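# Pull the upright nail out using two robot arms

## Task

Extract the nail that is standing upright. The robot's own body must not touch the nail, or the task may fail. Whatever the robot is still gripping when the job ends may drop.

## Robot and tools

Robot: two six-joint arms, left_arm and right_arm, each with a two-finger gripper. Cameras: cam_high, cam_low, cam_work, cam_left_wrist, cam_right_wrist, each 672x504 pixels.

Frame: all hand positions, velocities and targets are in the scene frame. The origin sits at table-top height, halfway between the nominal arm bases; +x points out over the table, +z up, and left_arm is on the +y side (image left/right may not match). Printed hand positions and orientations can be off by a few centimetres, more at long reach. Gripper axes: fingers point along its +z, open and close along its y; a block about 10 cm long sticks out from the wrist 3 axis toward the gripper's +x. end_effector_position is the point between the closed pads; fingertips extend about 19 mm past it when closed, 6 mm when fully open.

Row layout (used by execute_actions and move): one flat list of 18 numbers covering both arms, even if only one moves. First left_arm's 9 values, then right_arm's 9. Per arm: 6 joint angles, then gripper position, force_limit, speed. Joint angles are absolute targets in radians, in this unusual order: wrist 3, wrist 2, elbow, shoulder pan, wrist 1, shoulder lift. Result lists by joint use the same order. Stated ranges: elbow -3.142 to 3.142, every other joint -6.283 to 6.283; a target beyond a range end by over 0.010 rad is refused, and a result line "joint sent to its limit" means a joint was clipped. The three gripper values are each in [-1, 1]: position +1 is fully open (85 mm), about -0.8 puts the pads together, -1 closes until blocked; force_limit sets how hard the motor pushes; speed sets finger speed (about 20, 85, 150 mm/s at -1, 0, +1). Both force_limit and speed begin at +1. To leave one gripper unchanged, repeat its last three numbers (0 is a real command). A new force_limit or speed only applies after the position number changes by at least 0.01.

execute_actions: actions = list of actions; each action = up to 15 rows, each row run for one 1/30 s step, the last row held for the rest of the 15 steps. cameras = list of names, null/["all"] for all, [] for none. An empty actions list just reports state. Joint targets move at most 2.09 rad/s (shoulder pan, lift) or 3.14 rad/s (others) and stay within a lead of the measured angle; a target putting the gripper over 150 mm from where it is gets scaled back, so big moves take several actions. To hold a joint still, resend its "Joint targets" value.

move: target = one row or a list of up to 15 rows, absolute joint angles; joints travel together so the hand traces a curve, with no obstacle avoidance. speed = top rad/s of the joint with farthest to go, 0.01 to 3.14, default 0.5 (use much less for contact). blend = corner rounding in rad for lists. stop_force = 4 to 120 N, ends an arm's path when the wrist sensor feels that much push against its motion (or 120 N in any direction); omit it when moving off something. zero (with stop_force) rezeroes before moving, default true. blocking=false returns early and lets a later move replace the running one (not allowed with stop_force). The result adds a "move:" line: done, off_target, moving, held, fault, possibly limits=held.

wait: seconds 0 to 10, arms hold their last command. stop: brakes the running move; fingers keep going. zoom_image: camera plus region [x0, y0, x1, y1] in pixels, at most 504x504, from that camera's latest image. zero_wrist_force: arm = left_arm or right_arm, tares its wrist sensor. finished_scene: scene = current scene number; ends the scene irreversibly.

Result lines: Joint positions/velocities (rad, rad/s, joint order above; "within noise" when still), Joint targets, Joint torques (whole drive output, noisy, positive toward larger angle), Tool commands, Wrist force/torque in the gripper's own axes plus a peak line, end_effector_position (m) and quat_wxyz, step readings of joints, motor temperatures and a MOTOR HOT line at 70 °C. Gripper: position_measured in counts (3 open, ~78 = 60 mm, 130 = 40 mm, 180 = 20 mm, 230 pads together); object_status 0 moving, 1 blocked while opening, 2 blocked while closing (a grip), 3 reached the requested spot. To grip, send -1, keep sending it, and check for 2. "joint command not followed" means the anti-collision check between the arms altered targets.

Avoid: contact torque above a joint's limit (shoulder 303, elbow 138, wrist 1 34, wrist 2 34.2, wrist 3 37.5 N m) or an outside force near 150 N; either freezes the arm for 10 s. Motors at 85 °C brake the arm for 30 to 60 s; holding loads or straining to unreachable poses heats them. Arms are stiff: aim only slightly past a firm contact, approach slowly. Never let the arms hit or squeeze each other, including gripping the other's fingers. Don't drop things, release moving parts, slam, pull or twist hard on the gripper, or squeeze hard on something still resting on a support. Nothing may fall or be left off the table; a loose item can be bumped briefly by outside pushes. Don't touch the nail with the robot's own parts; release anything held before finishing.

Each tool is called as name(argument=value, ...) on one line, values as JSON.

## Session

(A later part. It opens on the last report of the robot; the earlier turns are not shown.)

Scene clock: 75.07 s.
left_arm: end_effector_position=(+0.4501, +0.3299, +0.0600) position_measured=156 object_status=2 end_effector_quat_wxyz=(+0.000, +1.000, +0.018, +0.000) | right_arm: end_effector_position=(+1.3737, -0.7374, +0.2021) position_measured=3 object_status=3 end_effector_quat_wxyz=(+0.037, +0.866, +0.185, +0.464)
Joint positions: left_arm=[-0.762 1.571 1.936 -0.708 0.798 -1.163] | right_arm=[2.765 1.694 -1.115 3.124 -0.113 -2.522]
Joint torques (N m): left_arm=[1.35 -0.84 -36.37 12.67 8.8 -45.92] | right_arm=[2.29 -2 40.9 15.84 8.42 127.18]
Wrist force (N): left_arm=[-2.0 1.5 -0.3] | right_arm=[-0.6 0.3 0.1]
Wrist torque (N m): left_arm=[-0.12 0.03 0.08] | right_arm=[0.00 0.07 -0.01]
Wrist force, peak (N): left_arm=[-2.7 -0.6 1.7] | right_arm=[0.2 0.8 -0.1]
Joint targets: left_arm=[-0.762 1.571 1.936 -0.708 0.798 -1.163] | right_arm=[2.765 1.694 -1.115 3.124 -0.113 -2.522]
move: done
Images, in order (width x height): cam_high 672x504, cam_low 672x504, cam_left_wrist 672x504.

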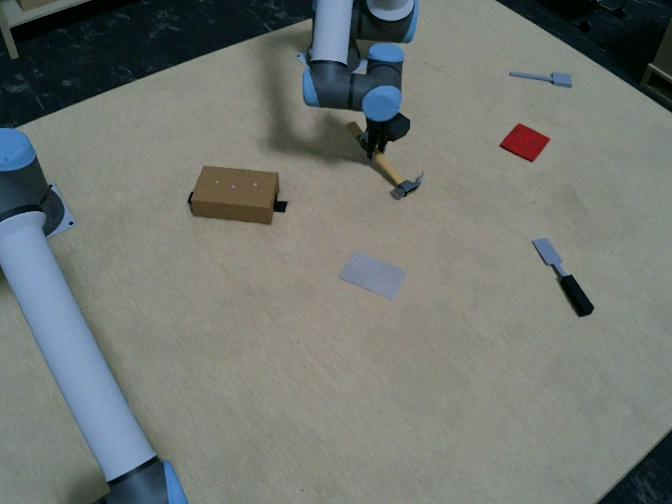

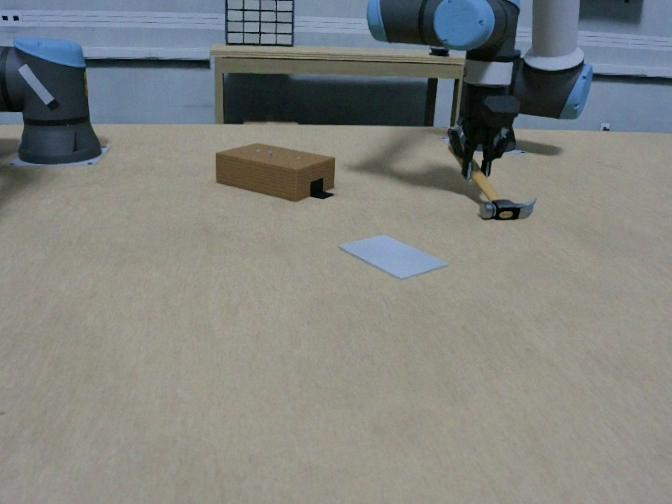

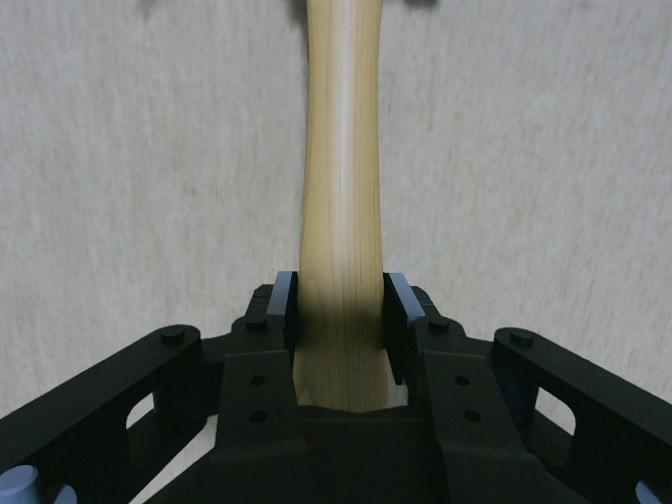

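move(target=[-3.1416,1.571,1.9356,-0.7084,0.7978,-1.1626,-1,1,-1,2.765,1.694,-1.115,3.124,-0.113,-2.522,1,1,1], cameras=["cam_left_wrist","cam_low","cam_high"], speed=0.4)

zoom_image(camera="cam_low", region=[400, 80, 600, 240])

zoom_image(camera="cam_high", region=[300, 80, 450, 230])

Scene clock: 81.87 s.
left_arm: end_effector_position=(+0.4502, +0.3299, +0.0600) position_measured=156 object_status=2 end_effector_quat_wxyz=(+0.000, +0.355, +0.935, +0.000) | right_arm: end_effector_position=(+1.3737, -0.7374, +0.2021) position_measured=3 object_status=3 end_effector_quat_wxyz=(+0.037, +0.866, +0.185, +0.464)
Joint positions: left_arm=[-3.141 1.571 1.936 -0.708 0.798 -1.163] | right_arm=[2.765 1.694 -1.115 3.124 -0.113 -2.522]
Joint torques (N m): left_arm=[-2.31 -0.36 -24.31 6.05 1.63 -48.25] | right_arm=[2.43 -2 41.3 15.94 8.03 128.43]
Wrist force (N): left_arm=[0.6 2.5 0.5] | right_arm=[0.2 0.1 0.1]
Wrist torque (N m): left_arm=[0.00 -0.01 0.26] | right_arm=[-0.03 -0.06 -0.02]
Wrist force, peak (N): left_arm=[-0.4 3.5 1.0] | right_arm=[0.0 0.8 -0.1]
Joint targets: left_arm=[-3.142 1.571 1.936 -0.708 0.798 -1.163] | right_arm=[2.765 1.694 -1.115 3.124 -0.113 -2.522]
move: done
Images, in order (width x height): cam_high 672x504, cam_low 672x504, cam_left_wrist 672x504.

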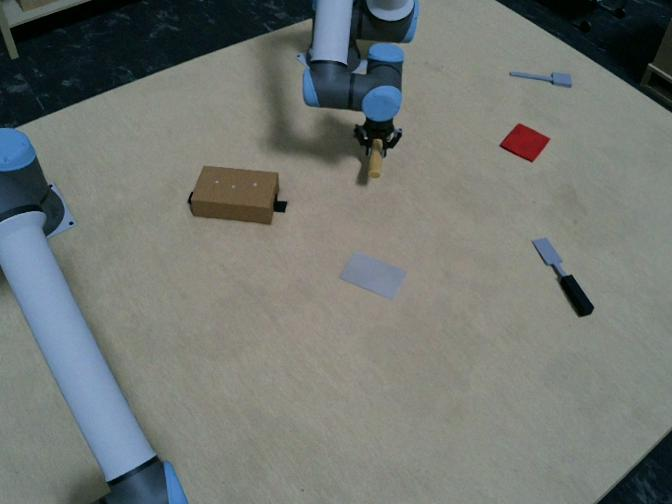

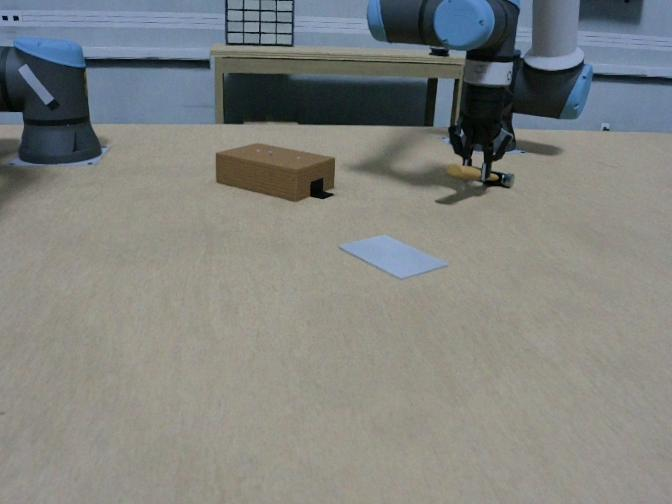

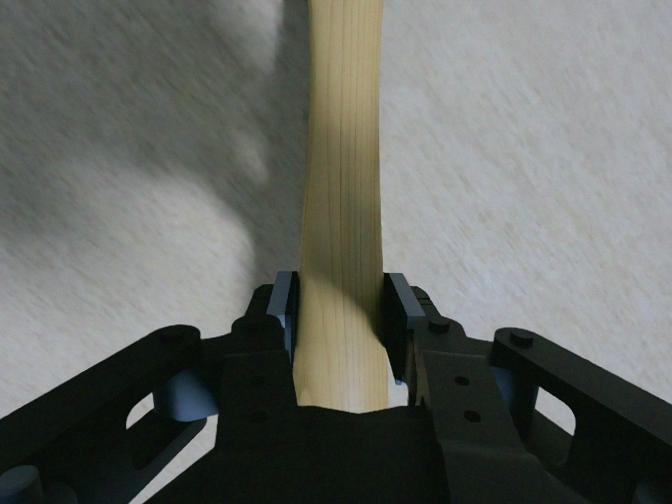

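Scaled by 2.520 (camera's finer frame: 960x720).

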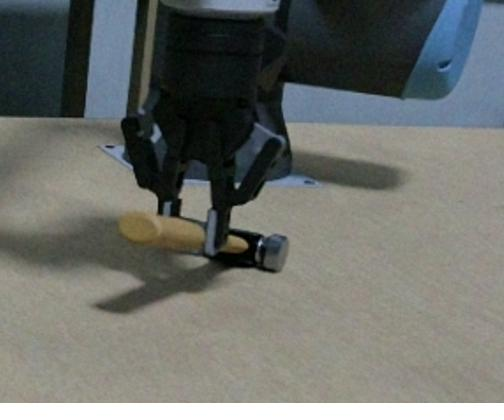

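Scaled by 3.360 (camera's finer frame: 960x720).

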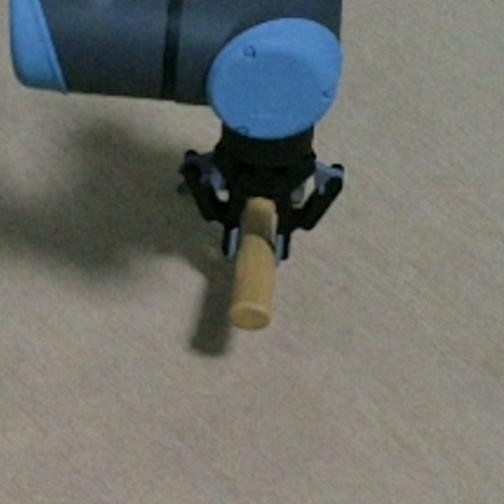

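move(target=[[-3.1416,1.571,2.053,-0.7084,0.6226,-1.3055,-1,1,-1,2.765,1.694,-1.115,3.124,-0.113,-2.522,1,1,1],[-3.1416,1.571,2.1831,-0.7084,0.4313,-1.4537,-1,1,-1,2.765,1.694,-1.115,3.124,-0.113,-2.522,1,1,1]], cameras=["cam_left_wrist","cam_low","cam_high"], speed=0.12, blend=[0.03, 0])

zoom_image(camera="cam_low", region=[400, 80, 600, 240])

zoom_image(camera="cam_high", region=[300, 80, 450, 230])

Scene clock: 89.67 s.
left_arm: end_effector_position=(+0.4267, +0.3508, +0.1001) position_measured=156 object_status=2 end_effector_quat_wxyz=(+0.190, +0.348, +0.915, -0.072) | right_arm: end_effector_position=(+1.3737, -0.7374, +0.2021) position_measured=3 object_status=3 end_effector_quat_wxyz=(+0.037, +0.866, +0.185, +0.464)
Joint positions: left_arm=[-3.142 1.571 2.183 -0.708 0.431 -1.454] | right_arm=[2.765 1.694 -1.115 3.124 -0.113 -2.522]
Joint torques (N m): left_arm=[-1.39 -0.32 -21.07 -1.33 0.55 -54.75] | right_arm=[2.31 -1.96 42.04 17.27 7.52 131.05]
Wrist force (N): left_arm=[-3.4 0.8 -1.7] | right_arm=[0.0 0.2 0.0]
Wrist torque (N m): left_arm=[0.01 0.01 0.02] | right_arm=[-0.02 -0.03 -0.02]
Wrist force, peak (N): left_arm=[-3.9 1.1 -1.5] | right_arm=[-0.5 0.6 0.2]
Joint targets: left_arm=[-3.142 1.571 2.183 -0.708 0.431 -1.454] | right_arm=[2.765 1.694 -1.115 3.124 -0.113 -2.522]
move: done
Images, in order (width x height): cam_high 672x504, cam_low 672x504, cam_left_wrist 672x504.

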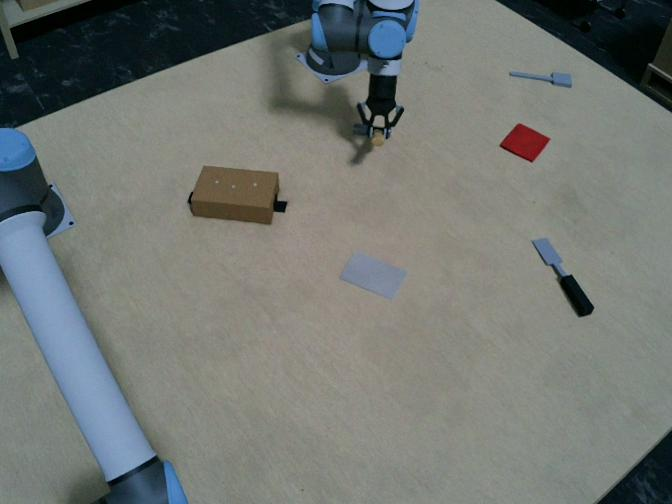

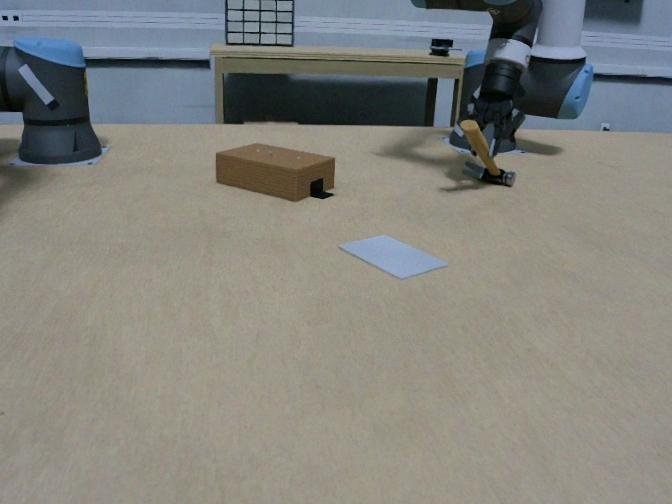

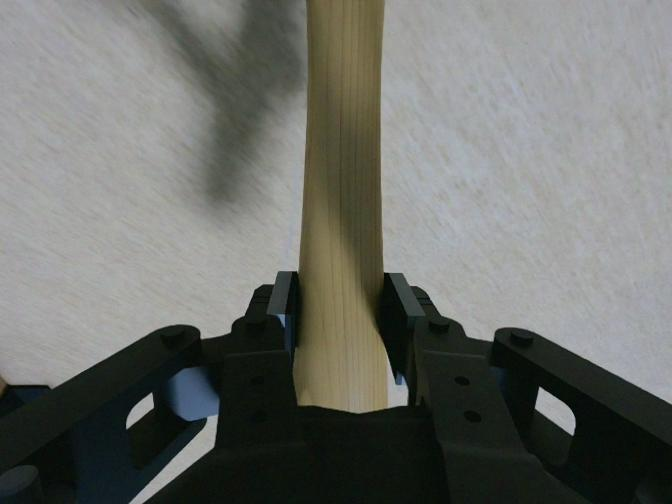

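Scaled by 2.520 (camera's finer frame: 960x720).

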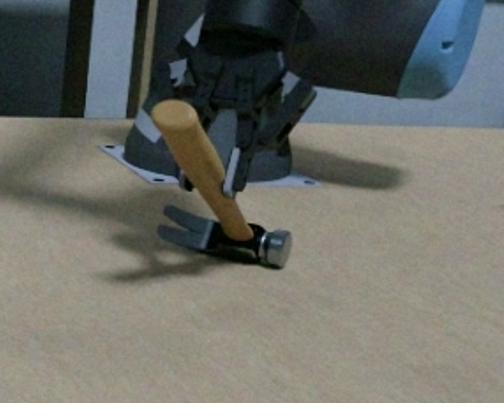

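Scaled by 3.360 (camera's finer frame: 960x720).

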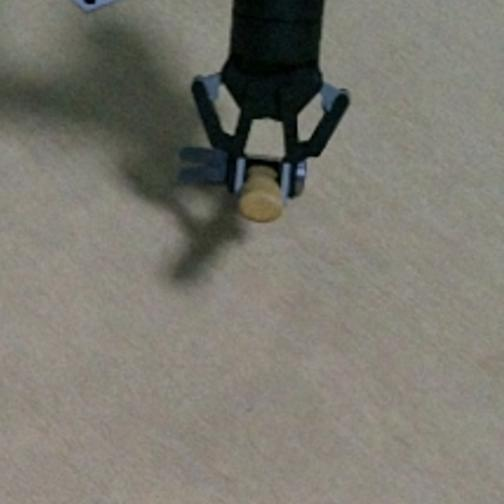

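Excellent. Continue the arc.

move(target=[[-3.1416,1.571,2.3314,-0.7084,0.2115,-1.6092,-1,1,-1,2.765,1.694,-1.115,3.124,-0.113,-2.522,1,1,1],[-3.1416,1.571,2.4728,-0.7084,-0.0063,-1.7422,-1,1,-1,2.765,1.694,-1.115,3.124,-0.113,-2.522,1,1,1]], cameras=["cam_left_wrist","cam_low","cam_high"], speed=0.12, blend=[0.03, 0])

zoom_image(camera="cam_low", region=[400, 80, 600, 240])

zoom_image(camera="cam_high", region=[300, 80, 450, 230])

Scene clock: 94.03 s.
left_arm: end_effector_position=(+0.3918, +0.3817, +0.1251) position_measured=156 object_status=2 end_effector_quat_wxyz=(+0.384, +0.324, +0.852, -0.146) | right_arm: end_effector_position=(+1.3737, -0.7374, +0.2021) position_measured=3 object_status=3 end_effector_quat_wxyz=(+0.037, +0.866, +0.185, +0.464)
Joint positions: left_arm=[-3.142 1.571 2.473 -0.708 -0.006 -1.742] | right_arm=[2.765 1.694 -1.115 3.124 -0.113 -2.522]
Joint torques (N m): left_arm=[-0.45 0 -18.71 -4.63 -0.98 -29.09] | right_arm=[2.14 -1.95 42.49 14.75 7.45 130.9]
Wrist force (N): left_arm=[-7.7 1.5 -1.6] | right_arm=[-0.1 0.1 0.4]
Wrist torque (N m): left_arm=[0.04 0.04 0.03] | right_arm=[-0.03 -0.02 -0.02]
Wrist force, peak (N): left_arm=[-7.6 1.8 -2.0] | right_arm=[-0.1 0.7 -0.2]
Joint targets: left_arm=[-3.142 1.571 2.473 -0.708 -0.006 -1.742] | right_arm=[2.765 1.694 -1.115 3.124 -0.113 -2.522]
move: done
Images, in order (width x height): cam_high 672x504, cam_low 672x504, cam_left_wrist 672x504.

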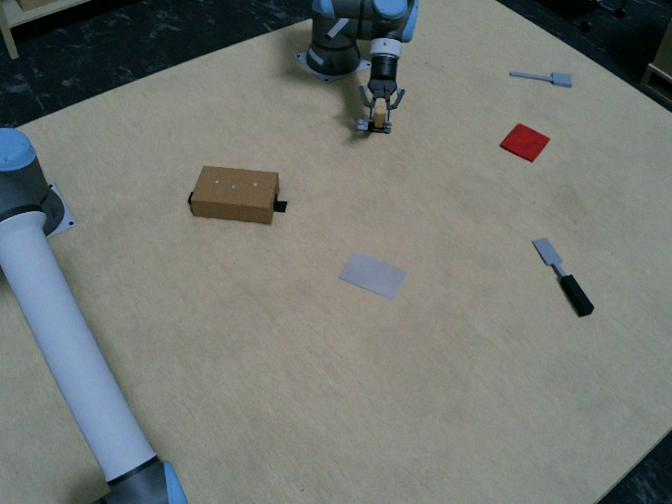

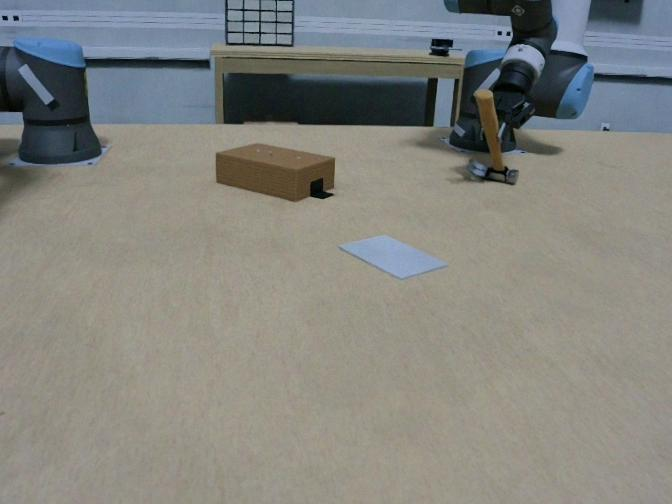

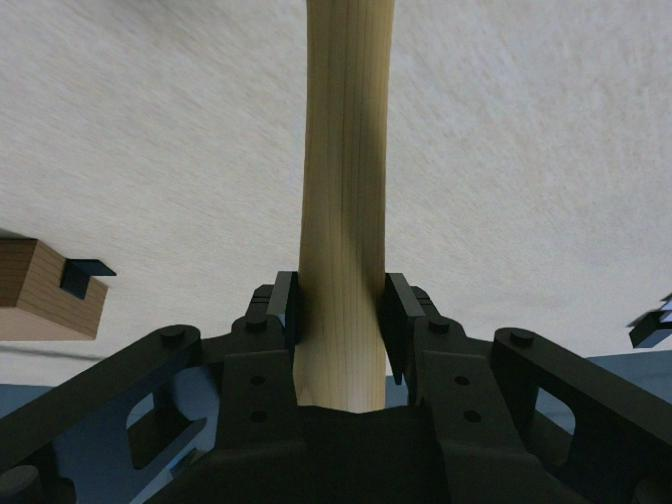

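Scaled by 2.520 (camera's finer frame: 960x720).

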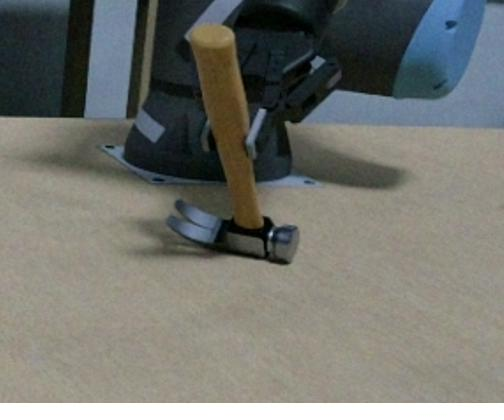

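Scaled by 3.360 (camera's finer frame: 960x720).

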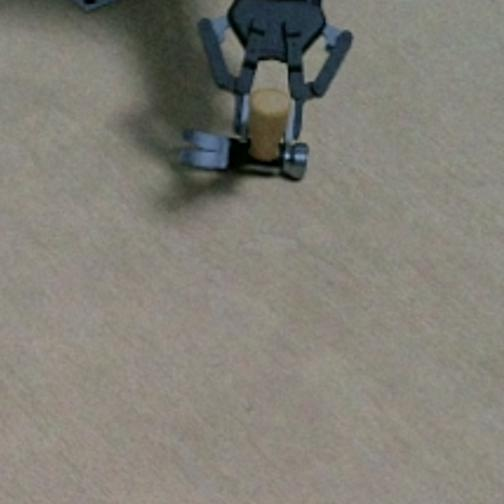

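move(target=[-3.1416,1.571,2.4291,-0.7084,0.1018,-1.8066,-1,1,-1,2.765,1.694,-1.115,3.124,-0.113,-2.522,1,1,1], cameras=["cam_left_wrist","cam_low","cam_high"], speed=0.06)

zoom_image(camera="cam_low", region=[400, 80, 600, 240])

Scene clock: 96.57 s.
left_arm: end_effector_position=(+0.3918, +0.3817, +0.1652) position_measured=156 object_status=2 end_effector_quat_wxyz=(+0.384, +0.324, +0.852, -0.146) | right_arm: end_effector_position=(+1.3737, -0.7374, +0.2021) position_measured=3 object_status=3 end_effector_quat_wxyz=(+0.037, +0.866, +0.185, +0.464)
Joint positions: left_arm=[-3.142 1.571 2.429 -0.708 0.102 -1.807] | right_arm=[2.765 1.694 -1.115 3.124 -0.113 -2.522]
Joint torques (N m): left_arm=[-0.57 -0.41 -47.33 -6.8 3.09 -29.71] | right_arm=[2.09 -1.95 43.25 14.23 7.57 131.17]
Wrist force (N): left_arm=[3.2 1.7 2.6] | right_arm=[-0.3 0.3 0.1]
Wrist torque (N m): left_arm=[-0.01 -0.04 0.08] | right_arm=[0.00 0.02 -0.02]
Wrist force, peak (N): left_arm=[-7.9 1.8 -1.7] | right_arm=[-0.1 0.7 0.3]
Joint targets: left_arm=[-3.142 1.571 2.429 -0.708 0.102 -1.807] | right_arm=[2.765 1.694 -1.115 3.124 -0.113 -2.522]
move: done
Images, in order (width x height): cam_high 672x504, cam_low 672x504, cam_left_wrist 672x504.

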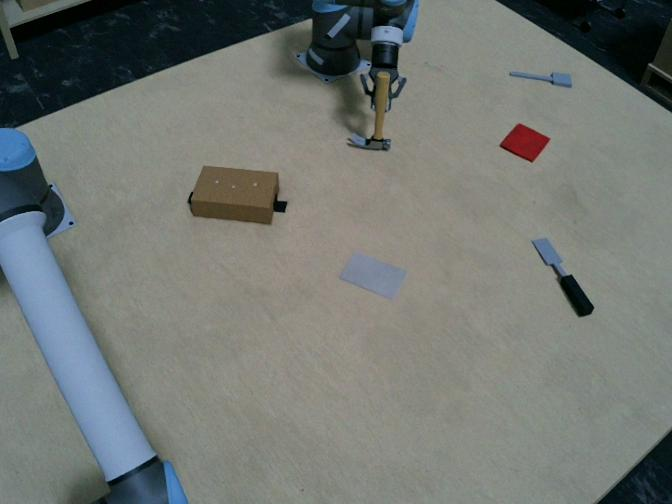

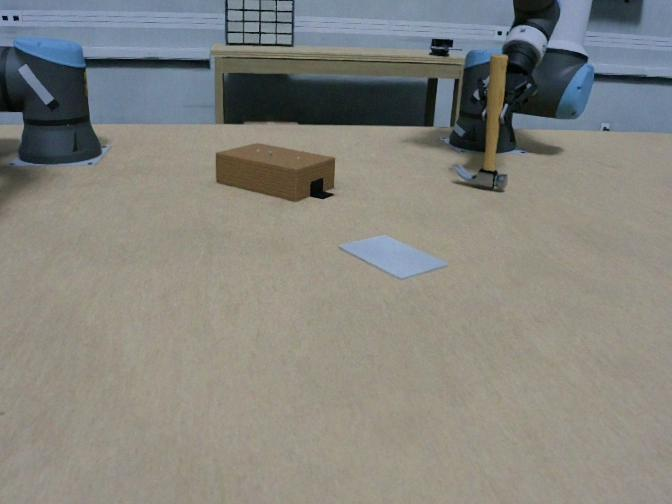

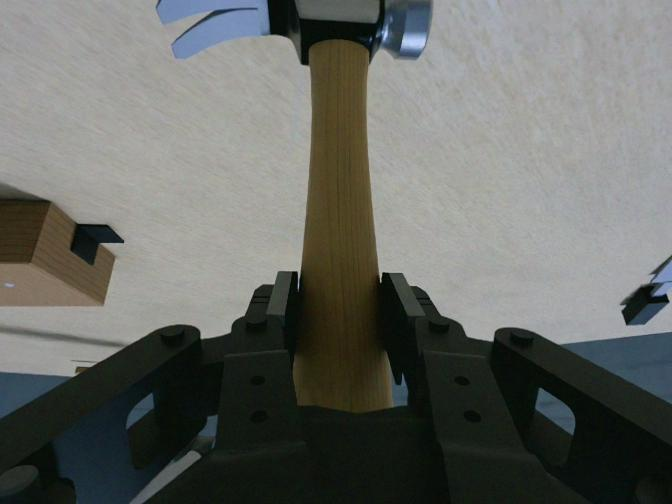

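Scaled by 2.520 (camera's finer frame: 960x720).

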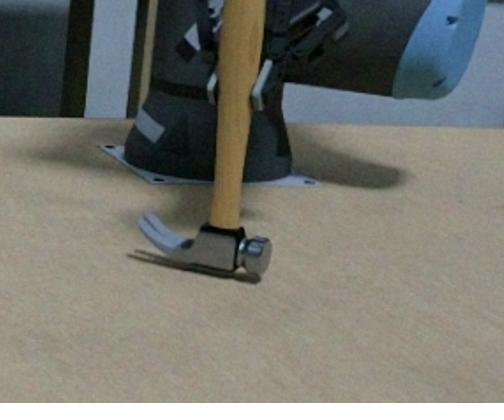

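move(target=[[-3.1416,1.571,2.252,-0.7084,0.4164,-1.9441,-1,1,-1,2.765,1.694,-1.115,3.124,-0.113,-2.522,1,1,1],[-3.1416,1.571,1.9227,-1.0467,0.3386,-1.5369,-1,1,-1,2.765,1.694,-1.115,3.124,-0.113,-2.522,1,1,1]], speed=0.15, blend=[0.05, 0])

zoom_image(camera="cam_work", region=[150, 0, 560, 370])

Scene clock: 104.53 s.
left_arm: end_effector_position=(+0.4203, +0.0401, +0.3001) position_measured=156 object_status=2 end_effector_quat_wxyz=(+0.354, +0.463, +0.786, -0.208) | right_arm: end_effector_position=(+1.3737, -0.7374, +0.2021) position_measured=3 object_status=3 end_effector_quat_wxyz=(+0.037, +0.866, +0.185, +0.464)
Joint positions: left_arm=[-3.142 1.571 1.923 -1.047 0.339 -1.537] | right_arm=[2.765 1.694 -1.115 3.124 -0.113 -2.522]
Joint torques (N m): left_arm=[0.07 -0.11 -52.42 -13.39 -1.84 -31.71] | right_arm=[2.15 -1.86 43.44 13.83 6.94 133.62]
Wrist force (N): left_arm=[3.1 1.3 3.0] | right_arm=[-0.2 0.0 0.2]
Wrist torque (N m): left_arm=[0.02 -0.08 0.04] | right_arm=[-0.05 0.01 -0.02]
Wrist force, peak (N): left_arm=[4.2 1.8 3.0] | right_arm=[-0.4 0.7 0.1]
Joint targets: left_arm=[-3.142 1.571 1.923 -1.047 0.339 -1.537] | right_arm=[2.765 1.694 -1.115 3.124 -0.113 -2.522]
move: done

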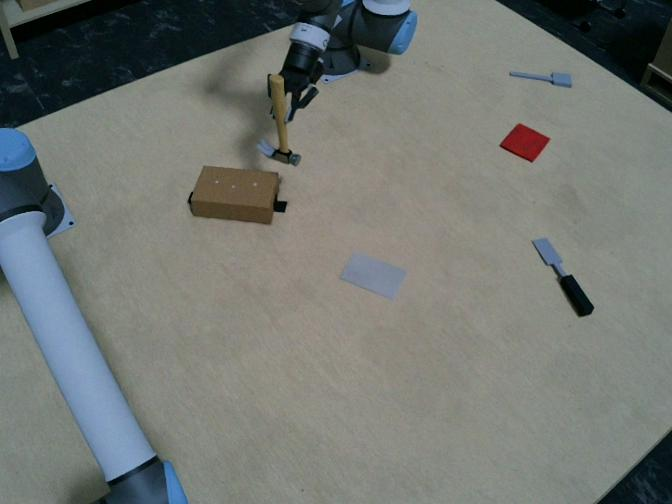

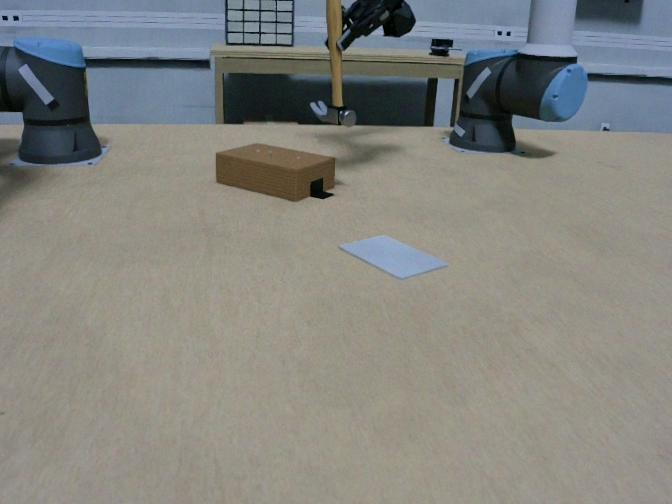

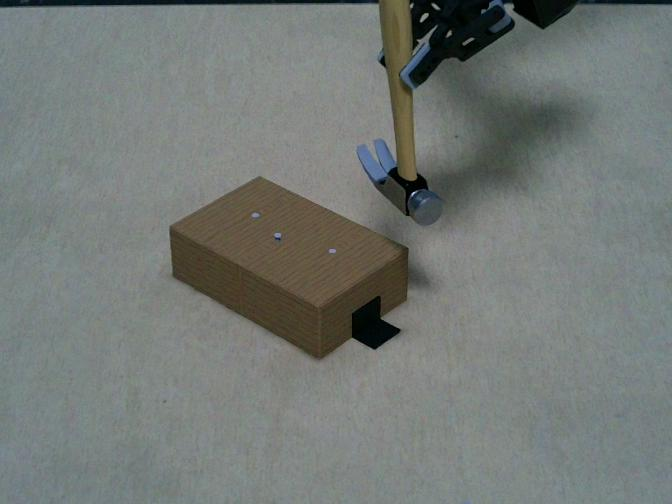

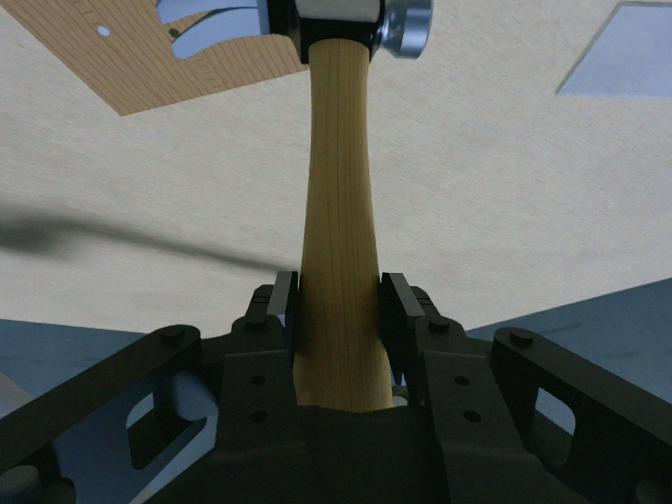

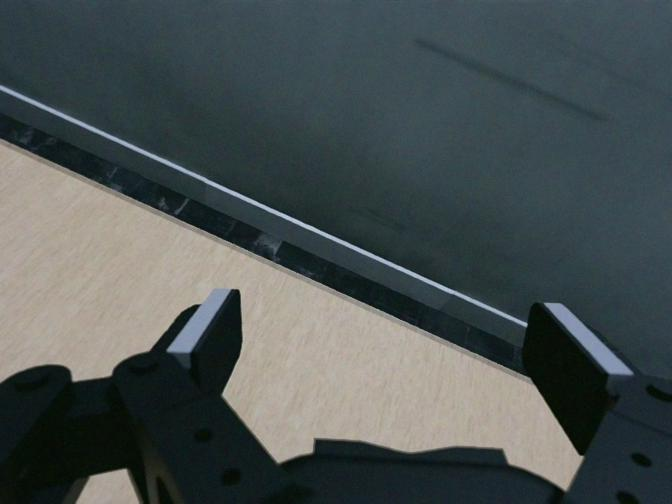

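Scaled by 1.229 (camera's finer frame: 960x720).

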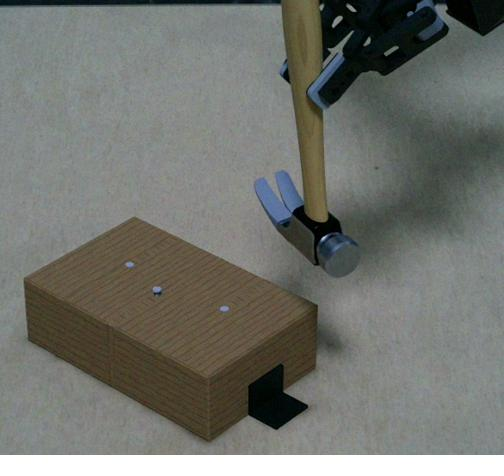

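zoom_image(camera="cam_left_wrist", region=[0, 0, 440, 130])

Scaled by 1.145 (camera's finer frame: 960x720).

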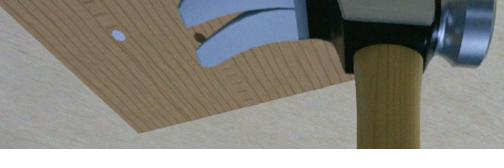

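move(target=[-2.75,0.8032,1.9701,-1.461,0.1285,-1.39,-1,1,-1,2.765,1.694,-1.115,3.124,-0.113,-2.522,1,1,1], speed=0.2)

zoom_image(camera="cam_work", region=[150, 0, 560, 370])

zoom_image(camera="cam_left_wrist", region=[0, 0, 440, 200])

zoom_image(camera="cam_low", region=[180, 60, 420, 220])

Scene clock: 112.77 s.
left_arm: end_effector_position=(+0.3675, -0.0751, +0.2462) position_measured=156 object_status=2 end_effector_quat_wxyz=(+0.508, +0.585, +0.626, +0.091) | right_arm: end_effector_position=(+1.3737, -0.7374, +0.2021) position_measured=3 object_status=3 end_effector_quat_wxyz=(+0.037, +0.866, +0.185, +0.464)
Joint positions: left_arm=[-2.75 0.803 1.97 -1.461 0.129 -1.39] | right_arm=[2.765 1.694 -1.115 3.124 -0.113 -2.522]
Joint torques (N m): left_arm=[2.1 -5.6 -32.51 -11.54 -1.9 -41.33] | right_arm=[1.7 -1.91 44.32 13.96 6.61 134.73]
Wrist force (N): left_arm=[1.8 -2.3 2.4] | right_arm=[0.2 0.2 0.2]
Wrist torque (N m): left_arm=[0.27 0.08 -0.10] | right_arm=[-0.02 -0.08 -0.02]
Wrist force, peak (N): left_arm=[3.5 2.1 2.8] | right_arm=[0.3 0.9 0.2]
Joint targets: left_arm=[-2.750 0.803 1.970 -1.461 0.129 -1.390] | right_arm=[2.765 1.694 -1.115 3.124 -0.113 -2.522]
move: done

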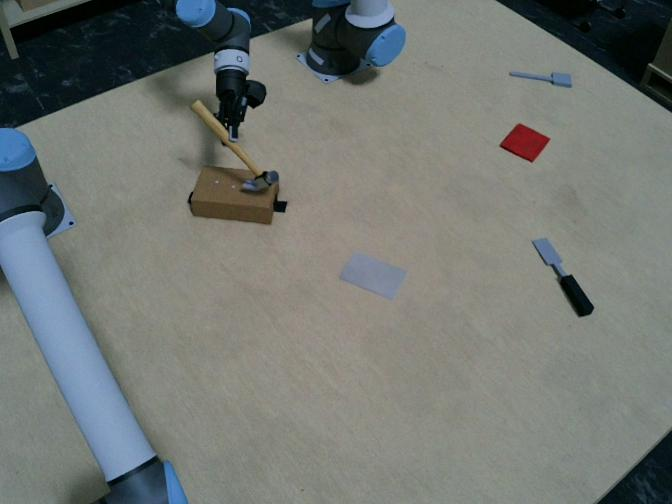

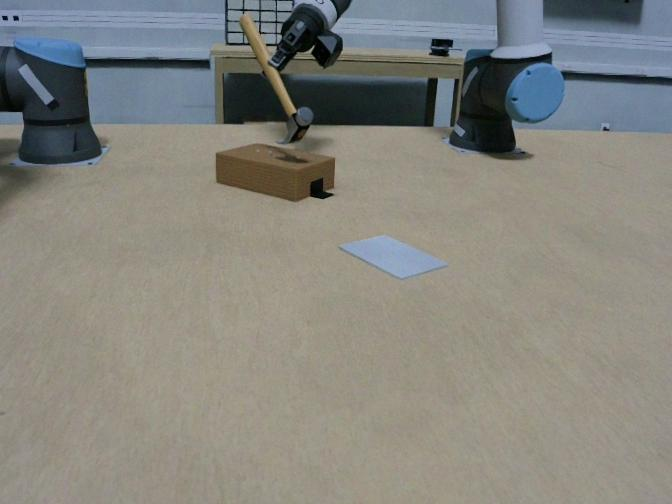

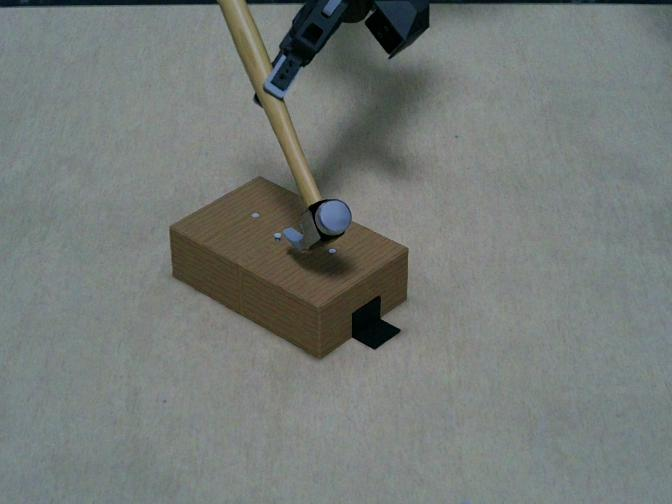

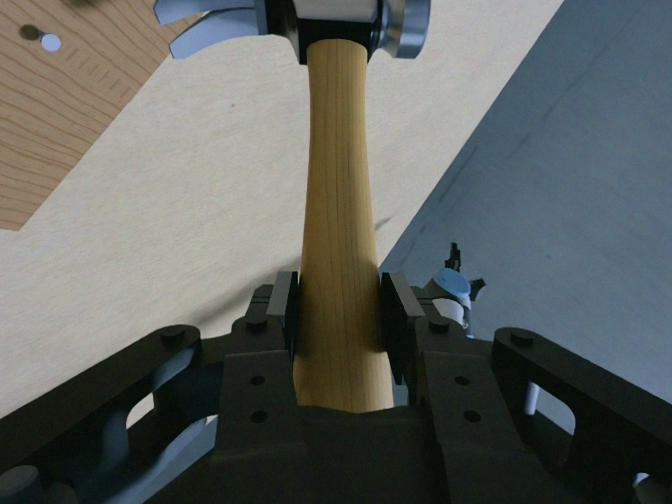

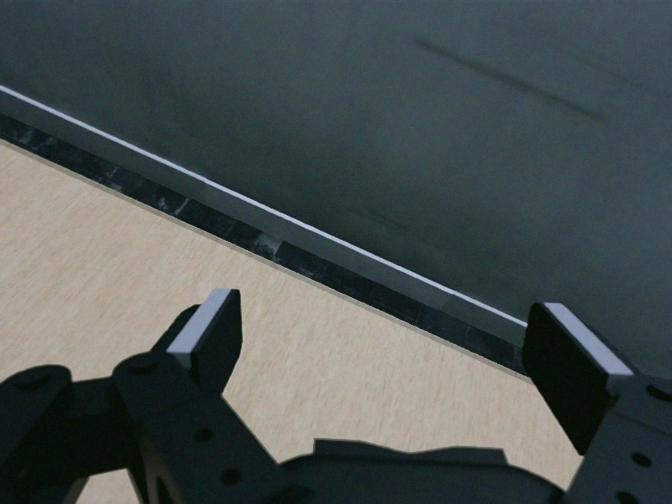

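Scaled by 1.229 (camera's finer frame: 960x720).

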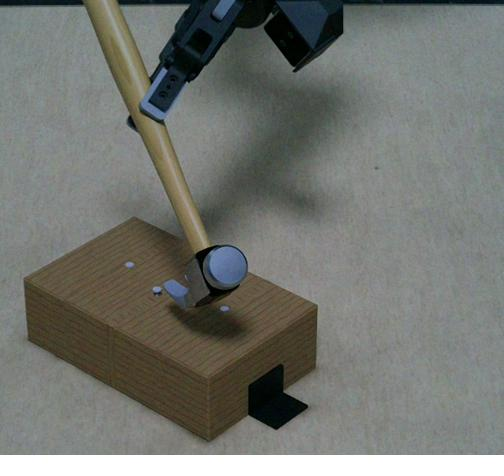

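Scaled by 1.145 (camera's finer frame: 960x720).

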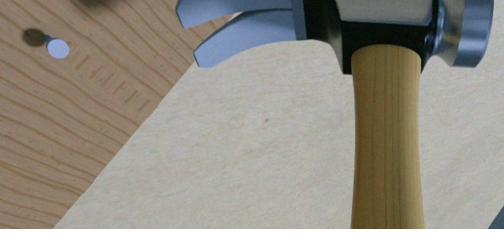

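Scaled by 2.100 (camera's finer frame: 960x720).

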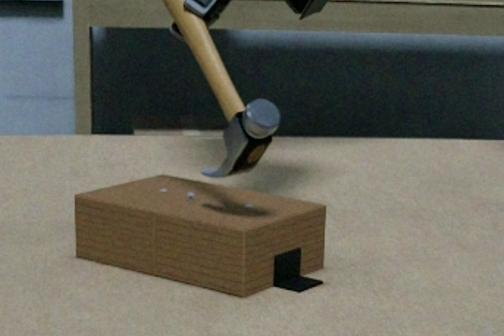

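zoom_image(camera="cam_low", region=[255, 120, 325, 172])

zoom_image(camera="cam_work", region=[245, 190, 355, 272])

zoom_image(camera="cam_left_wrist", region=[0, 0, 220, 110])

Scaled by 7.200 (camera's finer frame: 960x720).

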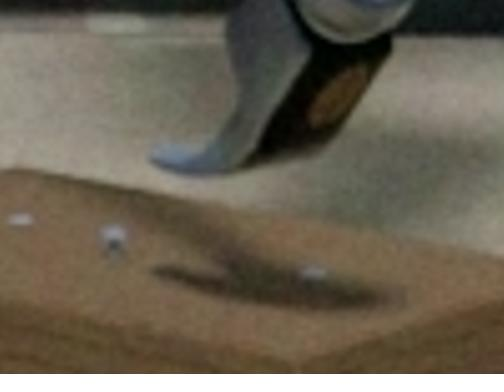

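Scaled by 4.582 (camera's finer frame: 960x720).

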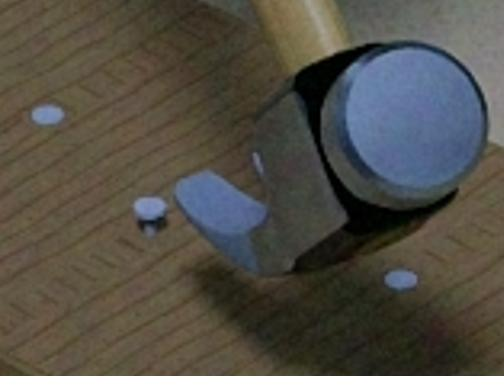

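Scaled by 2.291 (camera's finer frame: 960x720).

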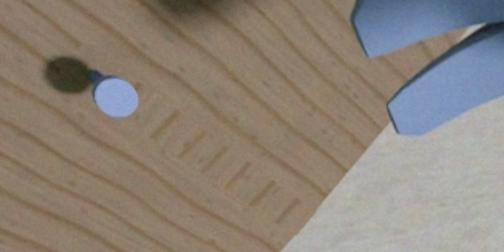

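move(target=[-2.801,0.7632,1.9932,-1.5146,0.13,-1.3785,-1,1,-1,2.765,1.694,-1.115,3.124,-0.113,-2.522,1,1,1], speed=0.05, cameras=["cam_low","cam_work","cam_left_wrist"])

zoom_image(camera="cam_low", region=[255, 120, 325, 172])

zoom_image(camera="cam_work", region=[245, 190, 355, 272])

zoom_image(camera="cam_left_wrist", region=[0, 0, 220, 110])

Scene clock: 120.03 s.
left_arm: end_effector_position=(+0.3406, -0.0788, +0.2314) position_measured=156 object_status=2 end_effector_quat_wxyz=(+0.507, +0.585, +0.626, +0.091) | right_arm: end_effector_position=(+1.3737, -0.7374, +0.2021) position_measured=3 object_status=3 end_effector_quat_wxyz=(+0.037, +0.866, +0.185, +0.464)
Joint positions: left_arm=[-2.801 0.763 1.993 -1.514 0.13 -1.379] | right_arm=[2.765 1.694 -1.115 3.124 -0.113 -2.522]
Joint torques (N m): left_arm=[-1.85 -5.9 -30.57 -11.12 4.82 -39.48] | right_arm=[1.79 -1.69 44.29 14.26 6.07 134.87]
Wrist force (N): left_arm=[2.0 -2.6 1.8] | right_arm=[-0.3 0.3 0.1]
Wrist torque (N m): left_arm=[0.26 0.09 -0.09] | right_arm=[0.00 0.02 -0.02]
Wrist force, peak (N): left_arm=[1.9 -2.6 2.5] | right_arm=[-0.1 0.7 0.3]
Joint targets: left_arm=[-2.801 0.763 1.993 -1.515 0.130 -1.378] | right_arm=[2.765 1.694 -1.115 3.124 -0.113 -2.522]
move: done

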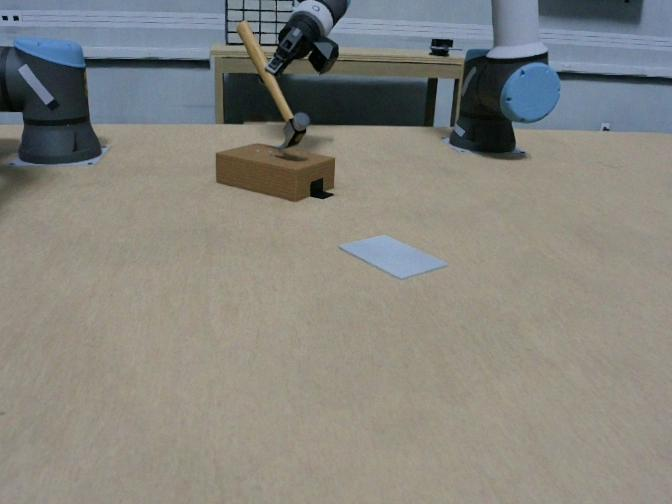

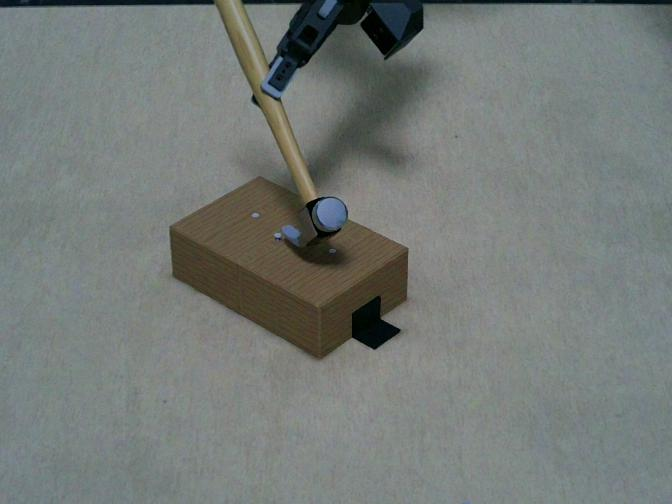

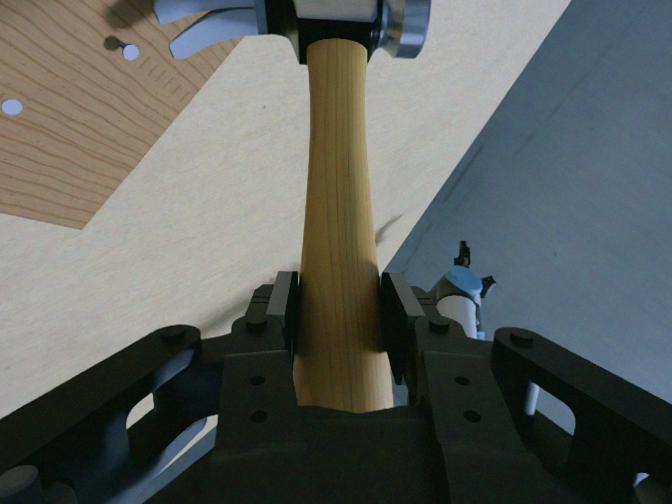

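Scaled by 7.200 (camera's finer frame: 960x720).

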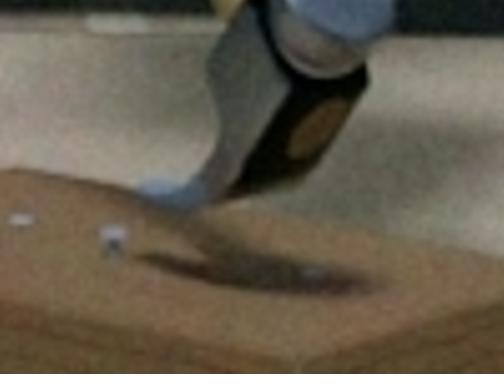

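Scaled by 4.582 (camera's finer frame: 960x720).

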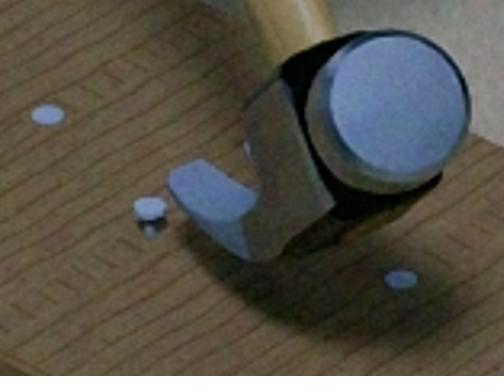

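Scaled by 2.291 (camera's finer frame: 960x720).

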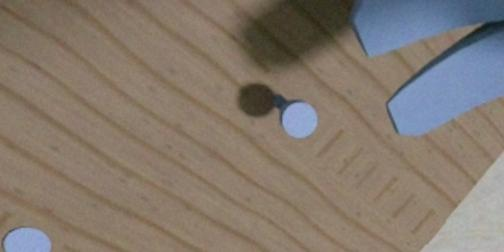

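wait(seconds=0, cameras=[])

Scene clock: 121.63 s.
left_arm: end_effector_position=(+0.3405, -0.0788, +0.2313) position_measured=156 object_status=2 end_effector_quat_wxyz=(+0.507, +0.585, +0.626, +0.091) | right_arm: end_effector_position=(+1.3737, -0.7374, +0.2021) position_measured=3 object_status=3 end_effector_quat_wxyz=(+0.037, +0.866, +0.185, +0.464)
Joint positions: left_arm=[-2.801 0.763 1.993 -1.515 0.13 -1.378] | right_arm=[2.765 1.694 -1.115 3.124 -0.113 -2.522]
Joint torques (N m): left_arm=[-1.23 -5.35 -33.99 -14.54 3.53 -36.88] | right_arm=[1.99 -1.61 44.85 14.66 6.13 135.02]
Wrist force (N): left_arm=[1.7 -2.6 1.9] | right_arm=[0.0 0.2 0.1]
Wrist torque (N m): left_arm=[0.26 0.14 -0.09] | right_arm=[-0.01 -0.03 -0.01]
Wrist force, peak (N): left_arm=[1.7 -2.7 2.2] | right_arm=[0.4 0.4 0.4]
Joint targets: left_arm=[-2.801 0.763 1.993 -1.515 0.130 -1.378] | right_arm=[2.765 1.694 -1.115 3.124 -0.113 -2.522]
Tool commands: left_gripper/position=-1.0 left_gripper/force_limit=+1.0 left_gripper/speed=-1.0 right_gripper/position=+1.0 right_gripper/force_limit=+1.0 right_gripper/speed=+1.0


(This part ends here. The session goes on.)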